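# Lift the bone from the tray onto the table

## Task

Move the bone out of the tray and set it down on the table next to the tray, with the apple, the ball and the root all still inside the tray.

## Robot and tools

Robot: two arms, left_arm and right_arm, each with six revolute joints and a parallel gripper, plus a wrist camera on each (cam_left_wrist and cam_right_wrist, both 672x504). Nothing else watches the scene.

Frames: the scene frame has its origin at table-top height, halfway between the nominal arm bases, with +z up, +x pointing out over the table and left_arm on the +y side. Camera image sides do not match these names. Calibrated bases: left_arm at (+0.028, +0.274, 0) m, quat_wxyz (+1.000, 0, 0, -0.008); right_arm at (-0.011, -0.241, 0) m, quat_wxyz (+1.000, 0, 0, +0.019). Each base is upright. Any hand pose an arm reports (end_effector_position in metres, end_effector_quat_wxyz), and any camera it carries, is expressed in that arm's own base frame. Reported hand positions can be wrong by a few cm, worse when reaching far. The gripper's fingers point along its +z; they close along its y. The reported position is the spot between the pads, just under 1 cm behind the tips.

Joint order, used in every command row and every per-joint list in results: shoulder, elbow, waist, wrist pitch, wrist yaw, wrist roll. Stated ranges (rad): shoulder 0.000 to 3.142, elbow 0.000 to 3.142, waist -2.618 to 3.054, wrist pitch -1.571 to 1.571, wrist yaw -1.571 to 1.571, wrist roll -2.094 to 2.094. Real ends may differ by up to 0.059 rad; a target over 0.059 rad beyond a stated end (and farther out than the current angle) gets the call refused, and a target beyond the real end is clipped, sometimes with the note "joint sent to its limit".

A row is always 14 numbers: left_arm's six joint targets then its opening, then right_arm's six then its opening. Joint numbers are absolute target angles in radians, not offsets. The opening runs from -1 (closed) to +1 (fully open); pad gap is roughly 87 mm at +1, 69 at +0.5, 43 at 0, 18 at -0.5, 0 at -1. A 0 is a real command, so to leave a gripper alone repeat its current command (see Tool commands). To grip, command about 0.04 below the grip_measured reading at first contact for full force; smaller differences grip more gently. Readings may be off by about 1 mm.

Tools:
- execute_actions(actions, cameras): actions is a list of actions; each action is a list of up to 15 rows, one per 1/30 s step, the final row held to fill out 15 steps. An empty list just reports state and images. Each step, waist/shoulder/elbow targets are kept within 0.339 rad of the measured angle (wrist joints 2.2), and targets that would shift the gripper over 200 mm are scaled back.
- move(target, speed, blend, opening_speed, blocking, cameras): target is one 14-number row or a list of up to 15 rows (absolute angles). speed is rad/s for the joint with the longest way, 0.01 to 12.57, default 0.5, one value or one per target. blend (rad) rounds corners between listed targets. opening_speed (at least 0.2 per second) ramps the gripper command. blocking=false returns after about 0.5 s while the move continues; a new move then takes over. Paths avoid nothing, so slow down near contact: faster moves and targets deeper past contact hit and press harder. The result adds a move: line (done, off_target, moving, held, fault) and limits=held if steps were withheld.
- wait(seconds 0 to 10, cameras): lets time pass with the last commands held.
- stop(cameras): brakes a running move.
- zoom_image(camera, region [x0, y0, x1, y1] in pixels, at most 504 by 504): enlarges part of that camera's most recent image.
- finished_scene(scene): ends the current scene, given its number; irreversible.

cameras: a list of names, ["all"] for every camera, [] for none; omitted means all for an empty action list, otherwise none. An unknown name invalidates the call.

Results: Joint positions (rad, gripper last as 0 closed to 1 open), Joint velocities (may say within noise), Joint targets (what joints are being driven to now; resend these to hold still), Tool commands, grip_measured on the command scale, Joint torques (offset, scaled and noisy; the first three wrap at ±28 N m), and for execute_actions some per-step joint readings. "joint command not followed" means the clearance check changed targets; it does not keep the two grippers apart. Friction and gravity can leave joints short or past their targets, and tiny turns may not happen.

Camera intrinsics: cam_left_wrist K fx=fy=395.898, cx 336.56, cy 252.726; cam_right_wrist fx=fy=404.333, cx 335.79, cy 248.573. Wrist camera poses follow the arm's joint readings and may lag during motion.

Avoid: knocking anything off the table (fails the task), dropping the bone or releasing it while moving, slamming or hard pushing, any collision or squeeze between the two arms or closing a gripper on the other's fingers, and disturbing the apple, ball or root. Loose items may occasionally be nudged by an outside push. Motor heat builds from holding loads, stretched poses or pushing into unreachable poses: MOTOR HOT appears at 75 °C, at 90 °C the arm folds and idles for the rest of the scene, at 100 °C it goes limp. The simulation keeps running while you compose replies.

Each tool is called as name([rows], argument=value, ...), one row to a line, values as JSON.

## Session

execute_actions(actions=[])

Scene clock: 0.00 s.
left_arm: end_effector_position=(+0.2558, -0.0375, +0.2975) grip_measured=+0.975 end_effector_quat_wxyz=(+0.408, -0.083, +0.892, -0.178) | right_arm: end_effector_position=(+0.2102, -0.0141, +0.2834) grip_measured=+1.000 end_effector_quat_wxyz=(+0.538, +0.015, +0.816, +0.211)
Joint names: [shoulder, elbow, waist, wrist pitch, wrist yaw, wrist roll]
Joint positions: left_arm=[1.032 1.38 0.122 -1.044 0.347 -0.226 0.988] | right_arm=[0.81 1.089 -0.848 -1.056 -1.076 -0.319 1]
Joint velocities: within noise
Joint torques (N m): no reading
Heat: left arm: 27 °C; right arm: 28 °C.
Joint targets: left_arm=[1.029 1.392 0.122 -1.034 0.347 -0.225] | right_arm=[0.809 1.097 -0.848 -1.055 -1.076 -0.320]
Tool commands: left_gripper/opening=+1.0 right_gripper/opening=+1.0
camera_calibration:
cam_left_wrist: T_world_to_cam=[[0.00119432, -0.926857, 0.375412, -0.145097], [-0.999929, 0.00333515, 0.0114153, 0.27356], [-0.0118324, -0.375399, -0.926788, 0.406669], [0, 0, 0, 1]] pos_world=[0.278526, 0.0172665, 0.428245]
cam_right_wrist: T_world_to_cam=[[0.198468, -0.911281, -0.360802, 0.0488622], [-0.946788, -0.0830872, -0.310949, 0.309377], [0.253384, 0.403316, -0.87928, 0.345384], [0, 0, 0, 1]] pos_world=[0.195702, -0.0690662, 0.417519]

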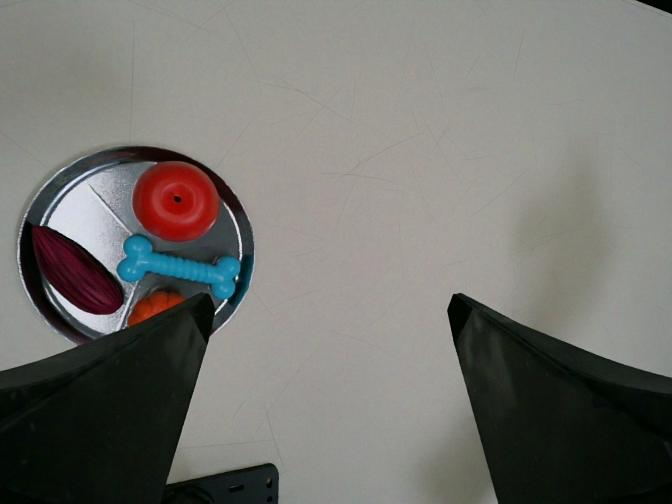

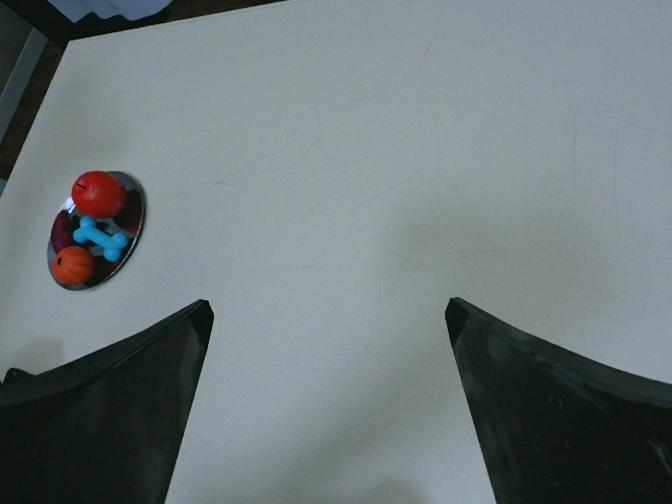

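move(target=[1.555,1.30,0.147,-1.278,0.01,-1.19,0.0,0.809,1.097,-0.848,-1.055,-1.076,-0.320,1], speed=0.9, cameras=["cam_left_wrist"])

Scene clock: 12.83 s.
left_arm: end_effector_position=(+0.2716, -0.0096, +0.1259) grip_measured=+0.000 end_effector_quat_wxyz=(+0.021, -0.606, +0.795, -0.028) | right_arm: end_effector_position=(+0.2102, -0.0141, +0.2834) grip_measured=+1.000 end_effector_quat_wxyz=(+0.538, +0.015, +0.816, +0.211)
Joint names: [shoulder, elbow, waist, wrist pitch, wrist yaw, wrist roll]
Joint positions: left_arm=[1.555 1.304 0.124 -1.255 0.026 -1.18 0.5] | right_arm=[0.81 1.089 -0.848 -1.056 -1.076 -0.319 1]
Joint torques (N m): left_arm=[-5.31 6.57 0.92 0.22 -0.06 -0.13] | right_arm=[0.16 7.3 0.02 1.42 -0.23 -0.07]
Heat: left arm: 28 °C; right arm: 29 °C.
Joint targets: left_arm=[1.556 1.300 0.134 -1.278 0.010 -1.190] | right_arm=[0.809 1.097 -0.848 -1.055 -1.076 -0.320]
move: done
camera_calibration:
cam_left_wrist: T_world_to_cam=[[0.960182, -0.27177, 0.064743, -0.269947], [-0.223175, -0.606742, 0.762927, -0.0201889], [-0.168058, -0.746998, -0.643235, 0.261535], [0, 0, 0, 1]] pos_world=[0.298646, 0.109753, 0.201108]
Images, in order (width x height): cam_left_wrist 672x504.

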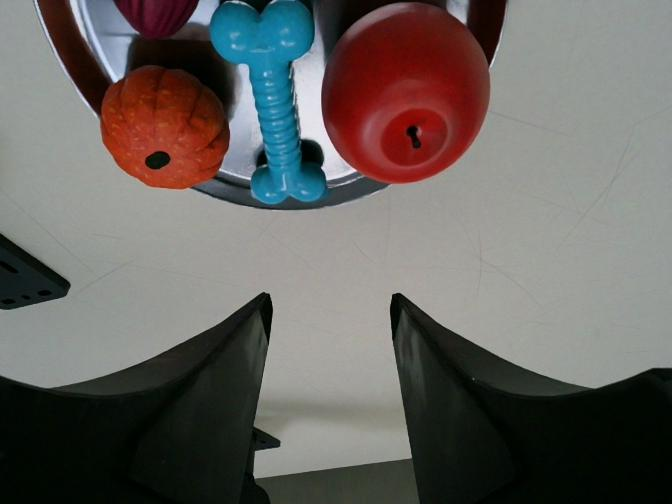

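move([
  [1.556,1.164,0.168,-1.159,0.01,-1.187,-0.1,0.809,1.097,-0.848,-1.055,-1.076,-0.320,1],
  [1.588,1.055,0.168,-1.015,0.01,-1.187,-0.1,0.809,1.097,-0.848,-1.055,-1.076,-0.320,1],
], speed=0.35, cameras=["cam_left_wrist"])

Scene clock: 34.53 s.
left_arm: end_effector_position=(+0.2550, -0.0002, +0.0584) grip_measured=-0.100 end_effector_quat_wxyz=(-0.004, -0.624, +0.781, -0.013) | right_arm: end_effector_position=(+0.2102, -0.0141, +0.2834) grip_measured=+1.000 end_effector_quat_wxyz=(+0.538, +0.015, +0.816, +0.211)
Joint names: [shoulder, elbow, waist, wrist pitch, wrist yaw, wrist roll]
Joint positions: left_arm=[1.584 1.061 0.169 -1.041 0.026 -1.181 0.45] | right_arm=[0.81 1.089 -0.848 -1.056 -1.076 -0.319 1]
Joint torques (N m): left_arm=[-4.96 5.94 0.76 0.62 -0.07 -0.12] | right_arm=[0.09 7.25 0.08 1.42 -0.24 -0.07]
Heat: left arm: 28 °C; right arm: 31 °C.
Joint targets: left_arm=[1.588 1.054 0.177 -1.015 0.010 -1.187] | right_arm=[0.809 1.097 -0.848 -1.055 -1.076 -0.320]
move: done
camera_calibration:
cam_left_wrist: T_world_to_cam=[[0.973588, -0.228087, 0.0101589, -0.247341], [-0.150808, -0.609042, 0.778669, 0.0138882], [-0.171417, -0.759634, -0.627353, 0.222154], [0, 0, 0, 1]] pos_world=[0.280984, 0.120799, 0.131068]
Images, in order (width x height): cam_left_wrist 672x504.

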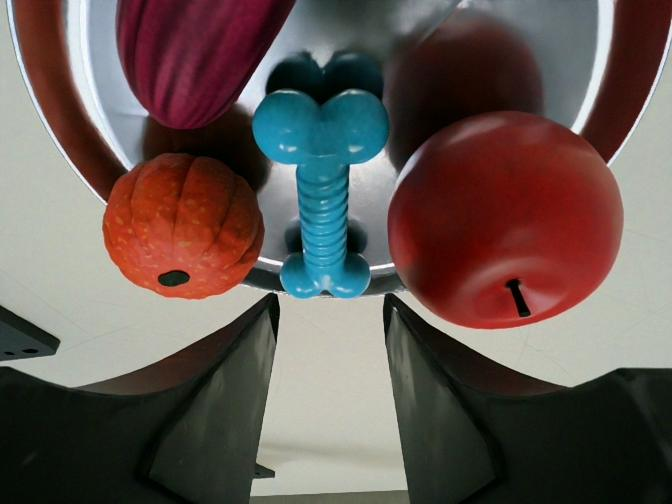

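move(target=[1.61,1.0,0.19,-0.94,0.01,-1.168,-0.15,0.809,1.097,-0.848,-1.055,-1.076,-0.320,1], speed=0.2, cameras=["cam_left_wrist"])

Scene clock: 45.10 s.
left_arm: end_effector_position=(+0.2535, +0.0004, +0.0411) grip_measured=-0.150 end_effector_quat_wxyz=(-0.005, -0.624, +0.781, -0.012) | right_arm: end_effector_position=(+0.2102, -0.0141, +0.2834) grip_measured=+1.000 end_effector_quat_wxyz=(+0.538, +0.015, +0.816, +0.211)
Joint names: [shoulder, elbow, waist, wrist pitch, wrist yaw, wrist roll]
Joint positions: left_arm=[1.604 1.008 0.172 -0.973 0.026 -1.176 0.425] | right_arm=[0.81 1.089 -0.848 -1.056 -1.076 -0.319 1]
Joint torques (N m): left_arm=[-4.93 5.75 0.83 0.72 -0.05 0.03] | right_arm=[0.12 7.28 0.06 1.42 -0.23 -0.09]
Heat: left arm: 28 °C; right arm: 32 °C.
Joint targets: left_arm=[1.610 1.001 0.180 -0.940 0.010 -1.168] | right_arm=[0.809 1.097 -0.848 -1.055 -1.076 -0.320]
move: done
camera_calibration:
cam_left_wrist: T_world_to_cam=[[0.973272, -0.229546, 0.00710587, -0.24535], [-0.149186, -0.608418, 0.779468, 0.0270942], [-0.174601, -0.759695, -0.626401, 0.212239], [0, 0, 0, 1]] pos_world=[0.279892, 0.121402, 0.113571]
Images, in order (width x height): cam_left_wrist 672x504.

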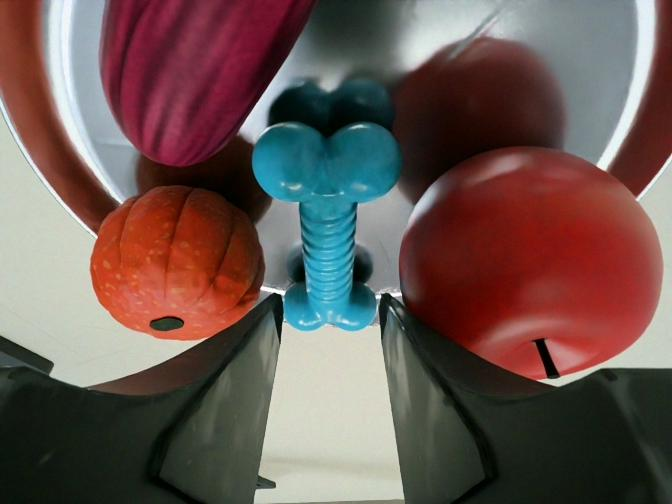

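move([
  [1.617,0.987,0.206,-0.92,0.01,-1.16,-0.15,0.809,1.097,-0.848,-1.055,-1.076,-0.320,1],
  [1.637,0.951,0.206,-0.868,0.01,-1.16,-0.15,0.809,1.097,-0.848,-1.055,-1.076,-0.320,1],
], speed=0.12, cameras=["cam_left_wrist"])

Scene clock: 49.53 s.
left_arm: end_effector_position=(+0.2532, +0.0114, +0.0232) grip_measured=-0.150 end_effector_quat_wxyz=(-0.003, -0.638, +0.770, -0.012) | right_arm: end_effector_position=(+0.2102, -0.0141, +0.2834) grip_measured=+1.000 end_effector_quat_wxyz=(+0.538, +0.015, +0.816, +0.211)
Joint names: [shoulder, elbow, waist, wrist pitch, wrist yaw, wrist roll]
Joint positions: left_arm=[1.63 0.959 0.215 -0.895 0.025 -1.168 0.425] | right_arm=[0.81 1.089 -0.848 -1.056 -1.076 -0.319 1]
Joint torques (N m): left_arm=[-5.03 5.57 0.73 0.65 -0.06 0.04] | right_arm=[0.18 7.31 0.13 1.41 -0.24 -0.07]
Heat: left arm: 29 °C; right arm: 32 °C.
Joint targets: left_arm=[1.636 0.951 0.221 -0.868 0.010 -1.160] | right_arm=[0.809 1.097 -0.848 -1.055 -1.076 -0.320]
move: done
camera_calibration:
cam_left_wrist: T_world_to_cam=[[0.980753, -0.195018, 0.00952841, -0.244727], [-0.12967, -0.614079, 0.778519, 0.0428609], [-0.145974, -0.764771, -0.627548, 0.202225], [0, 0, 0, 1]] pos_world=[0.275094, 0.133249, 0.0958695]
Images, in order (width x height): cam_left_wrist 672x504.

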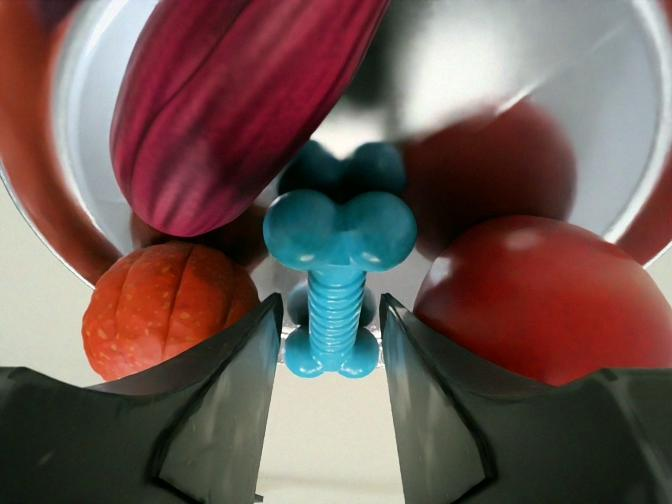

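move(target=[1.637,0.951,0.206,-0.868,0.01,-1.16,-0.62,0.809,1.097,-0.848,-1.055,-1.076,-0.320,1], opening_speed=0.4, cameras=["cam_left_wrist"])

Scene clock: 54.10 s.
left_arm: end_effector_position=(+0.2546, +0.0113, +0.0231) grip_measured=-0.548 end_effector_quat_wxyz=(-0.001, -0.637, +0.771, -0.014) | right_arm: end_effector_position=(+0.2102, -0.0141, +0.2834) grip_measured=+1.000 end_effector_quat_wxyz=(+0.538, +0.015, +0.816, +0.211)
Joint names: [shoulder, elbow, waist, wrist pitch, wrist yaw, wrist roll]
Joint positions: left_arm=[1.63 0.959 0.213 -0.889 0.025 -1.168 0.226] | right_arm=[0.81 1.089 -0.848 -1.056 -1.076 -0.319 1]
Joint torques (N m): left_arm=[-4.89 5.5 -0.61 0.59 -0.07 0.03] | right_arm=[0.13 7.28 0.08 1.42 -0.25 -0.07]
Heat: left arm: 29 °C; right arm: 32 °C.
Joint targets: left_arm=[1.637 0.951 0.204 -0.868 0.010 -1.160] | right_arm=[0.809 1.097 -0.848 -1.055 -1.076 -0.320]
move: done
camera_calibration:
cam_left_wrist: T_world_to_cam=[[0.980232, -0.197297, 0.0148078, -0.246102], [-0.135469, -0.614735, 0.777013, 0.0445912], [-0.1442, -0.763659, -0.62931, 0.201916], [0, 0, 0, 1]] pos_world=[0.276394, 0.133052, 0.0960643]
Images, in order (width x height): cam_left_wrist 672x504.

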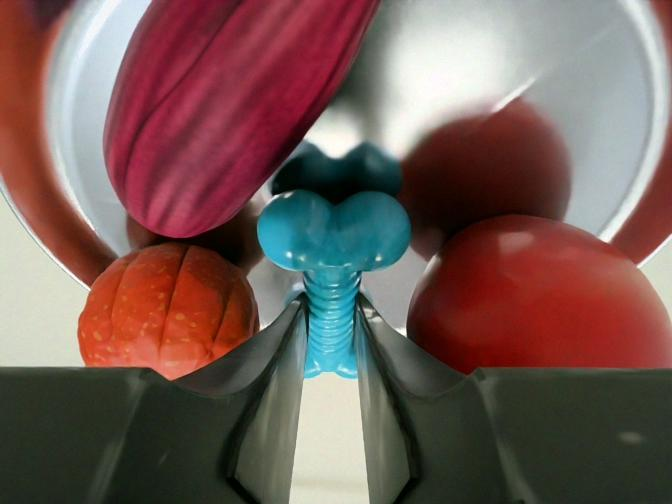

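move([
  [1.578,1.09,0.206,-1.064,0.01,-1.16,-0.62,0.809,1.097,-0.848,-1.055,-1.076,-0.320,1],
  [1.552,1.258,0.206,-1.25,0.01,-1.16,-0.62,0.809,1.097,-0.848,-1.055,-1.076,-0.320,1],
  [1.552,1.258,-0.49,-1.25,0.01,-1.16,-0.62,0.809,1.097,-0.848,-1.055,-1.076,-0.320,1],
], speed=[0.2,0.4,0.5], blend=0.03, cameras=["cam_left_wrist"])

Scene clock: 64.33 s.
left_arm: end_effector_position=(+0.2035, -0.1586, +0.1019) grip_measured=-0.549 end_effector_quat_wxyz=(-0.008, -0.327, +0.945, -0.005) | right_arm: end_effector_position=(+0.2102, -0.0141, +0.2834) grip_measured=+1.000 end_effector_quat_wxyz=(+0.538, +0.015, +0.816, +0.211)
Joint names: [shoulder, elbow, waist, wrist pitch, wrist yaw, wrist roll]
Joint positions: left_arm=[1.575 1.228 -0.5 -1.227 0.018 -1.167 0.226] | right_arm=[0.81 1.089 -0.848 -1.056 -1.076 -0.319 1]
Joint torques (N m): left_arm=[-7.53 9.95 -0.05 0.07 0 0.05] | right_arm=[0.12 7.25 0.1 1.43 -0.24 -0.06]
Heat: left arm: 29 °C; right arm: 32 °C.
Joint targets: left_arm=[1.552 1.258 -0.503 -1.250 0.010 -1.160] | right_arm=[0.809 1.097 -0.848 -1.055 -1.076 -0.320]
move: done
camera_calibration:
cam_left_wrist: T_world_to_cam=[[0.611939, -0.790904, -0.00137136, -0.248166], [-0.49736, -0.386165, 0.776859, -0.0180682], [-0.61495, -0.474708, -0.629674, 0.256008], [0, 0, 0, 1]] pos_world=[0.300308, -0.0817238, 0.174897]
Images, in order (width x height): cam_left_wrist 672x504.

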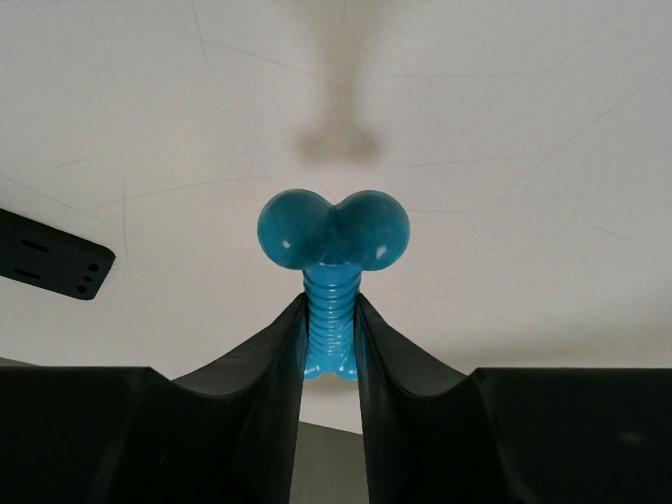

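move([
  [1.578,1.09,-0.49,-1.064,0.01,-1.16,-0.62,0.809,1.097,-0.848,-1.055,-1.076,-0.320,1],
  [1.63,0.965,-0.49,-0.888,0.01,-1.16,-0.62,0.809,1.097,-0.848,-1.055,-1.076,-0.320,1],
  [1.641,0.944,-0.49,-0.858,0.01,-1.16,-0.62,0.809,1.097,-0.848,-1.055,-1.076,-0.320,1],
], speed=[0.3,0.15,0.05], blend=0.02, cameras=["cam_left_wrist"])

Scene clock: 71.13 s.
left_arm: end_effector_position=(+0.1981, -0.1556, +0.0215) grip_measured=-0.549 end_effector_quat_wxyz=(-0.007, -0.327, +0.945, -0.006) | right_arm: end_effector_position=(+0.2102, -0.0141, +0.2834) grip_measured=+1.000 end_effector_quat_wxyz=(+0.538, +0.015, +0.816, +0.211)
Joint names: [shoulder, elbow, waist, wrist pitch, wrist yaw, wrist roll]
Joint positions: left_arm=[1.633 0.956 -0.5 -0.895 0.018 -1.167 0.226] | right_arm=[0.81 1.089 -0.848 -1.056 -1.076 -0.319 1]
Joint torques (N m): left_arm=[-4.64 4.97 1.03 0.75 -0.01 0.03] | right_arm=[0.13 7.27 0.06 1.41 -0.26 -0.07]
Heat: left arm: 30 °C; right arm: 33 °C.
Joint targets: left_arm=[1.642 0.943 -0.490 -0.858 0.010 -1.160] | right_arm=[0.809 1.097 -0.848 -1.055 -1.076 -0.320]
move: off_target (left_arm); blend cut to 0.015 rad at target 2; left_arm: the wrist pitch is farthest, 0.037 rad from its target
camera_calibration:
cam_left_wrist: T_world_to_cam=[[0.611956, -0.790891, 0.0011724, -0.242718], [-0.499247, -0.385144, 0.776155, 0.0433133], [-0.613402, -0.475558, -0.630541, 0.203045], [0, 0, 0, 1]] pos_world=[0.294705, -0.0787223, 0.0946949]
Images, in order (width x height): cam_left_wrist 672x504.

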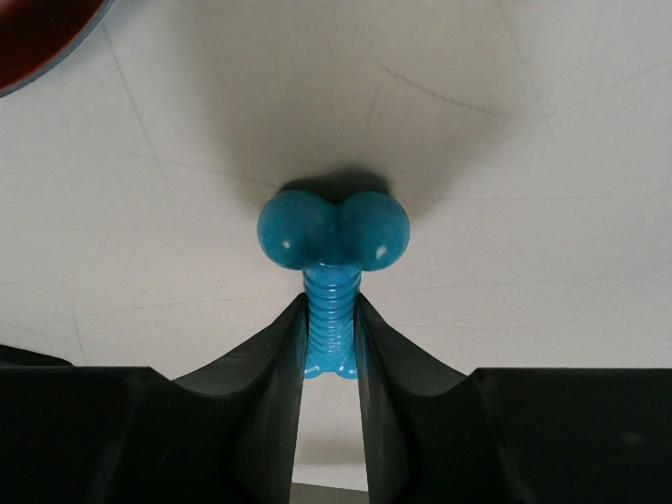

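move([
  [1.641,0.944,-0.495,-0.862,0.01,-1.16,-0.62,0.809,1.097,-0.848,-1.055,-1.076,-0.320,1],
  [1.641,0.944,-0.495,-0.862,0.01,-1.16,-0.1,0.809,1.097,-0.848,-1.055,-1.076,-0.320,1],
], speed=0.1, opening_speed=0.25, cameras=["cam_left_wrist"])

Scene clock: 77.80 s.
left_arm: end_effector_position=(+0.1996, -0.1564, +0.0214) grip_measured=-0.100 end_effector_quat_wxyz=(-0.005, -0.327, +0.945, -0.008) | right_arm: end_effector_position=(+0.2102, -0.0141, +0.2834) grip_measured=+1.000 end_effector_quat_wxyz=(+0.538, +0.015, +0.816, +0.211)
Joint names: [shoulder, elbow, waist, wrist pitch, wrist yaw, wrist roll]
Joint positions: left_arm=[1.633 0.956 -0.5 -0.888 0.018 -1.167 0.45] | right_arm=[0.81 1.089 -0.848 -1.056 -1.076 -0.319 1]
Joint torques (N m): left_arm=[-4.86 5.16 0.53 0.63 0 0.04] | right_arm=[0.12 7.28 0.09 1.43 -0.24 -0.07]
Heat: left arm: 30 °C; right arm: 33 °C.
Joint targets: left_arm=[1.641 0.944 -0.495 -0.862 0.010 -1.160] | right_arm=[0.809 1.097 -0.848 -1.055 -1.076 -0.320]
move: done
camera_calibration:
cam_left_wrist: T_world_to_cam=[[0.611953, -0.790858, 0.00750565, -0.244378], [-0.503925, -0.382579, 0.774398, 0.045271], [-0.609568, -0.477678, -0.632654, 0.2025], [0, 0, 0, 1]] pos_world=[0.295798, -0.0792187, 0.0948887]
Images, in order (width x height): cam_left_wrist 672x504.

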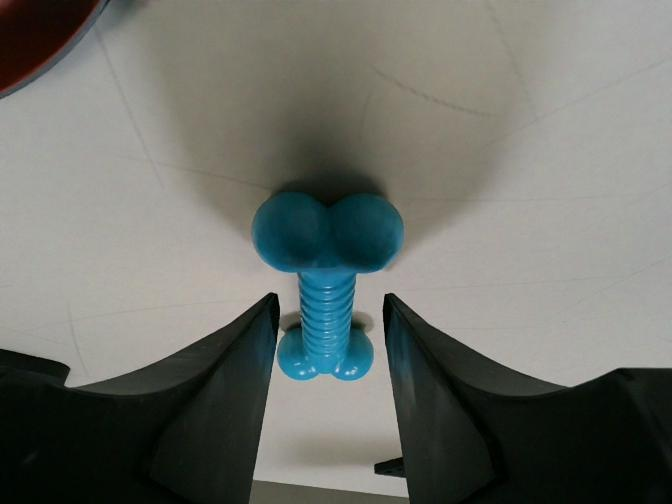

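move([
  [1.578,1.09,-0.497,-1.064,0.01,-1.16,0,0.809,1.097,-0.848,-1.055,-1.076,-0.320,1],
  [1.552,1.258,-0.497,-1.25,0.01,-1.16,0,0.809,1.097,-0.848,-1.055,-1.076,-0.320,1],
], speed=[0.25,0.6], blend=0.03, cameras=["all"])

Scene clock: 82.57 s.
left_arm: end_effector_position=(+0.2049, -0.1594, +0.1048) grip_measured=+0.000 end_effector_quat_wxyz=(-0.004, -0.327, +0.945, -0.009) | right_arm: end_effector_position=(+0.2102, -0.0141, +0.2834) grip_measured=+1.000 end_effector_quat_wxyz=(+0.538, +0.015, +0.816, +0.211)
Joint names: [shoulder, elbow, waist, wrist pitch, wrist yaw, wrist roll]
Joint positions: left_arm=[1.569 1.234 -0.5 -1.228 0.018 -1.167 0.5] | right_arm=[0.81 1.089 -0.848 -1.056 -1.076 -0.319 1]
Joint torques (N m): left_arm=[-6.98 9.32 0.51 0.11 -0.01 0.02] | right_arm=[0.14 7.32 0.08 1.41 -0.25 -0.07]
Heat: left arm: 30 °C; right arm: 33 °C.
Joint targets: left_arm=[1.551 1.259 -0.497 -1.250 0.010 -1.160] | right_arm=[0.809 1.097 -0.848 -1.055 -1.076 -0.320]
move: done
camera_calibration:
cam_left_wrist: T_world_to_cam=[[0.611893, -0.790884, 0.00947079, -0.250813], [-0.505448, -0.38179, 0.773795, -0.0172484], [-0.608366, -0.478267, -0.633366, 0.256826], [0, 0, 0, 1]] pos_world=[0.300996, -0.0821177, 0.178387]
cam_right_wrist: T_world_to_cam=[[0.198468, -0.911281, -0.360802, 0.0488622], [-0.946788, -0.0830872, -0.310949, 0.309377], [0.253384, 0.403316, -0.87928, 0.345384], [0, 0, 0, 1]] pos_world=[0.195702, -0.0690662, 0.417519]

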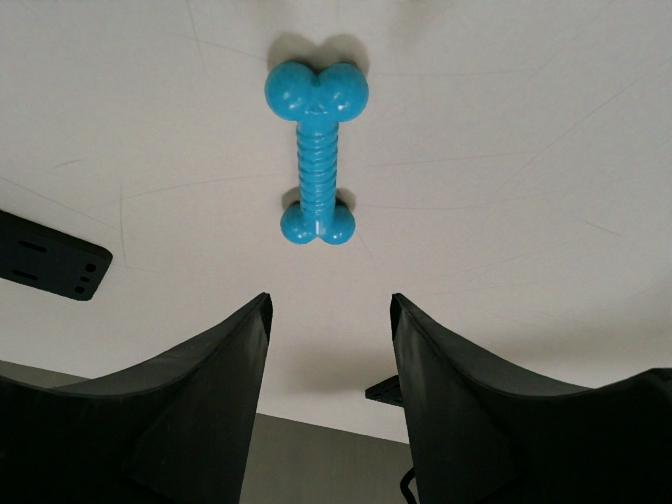

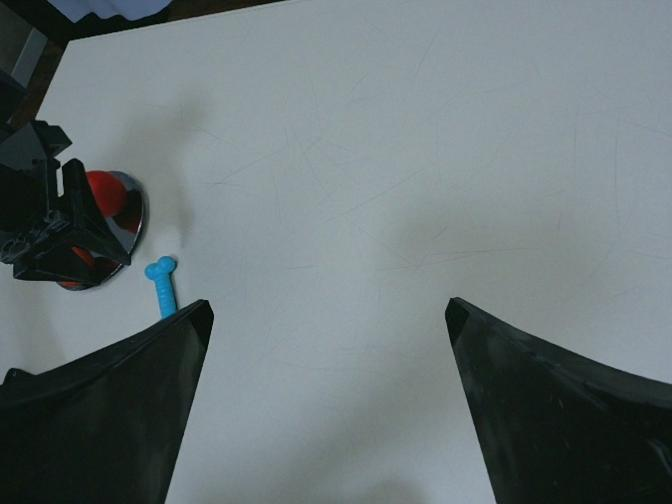

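finished_scene(scene=2)

The scene is finished: the task was done.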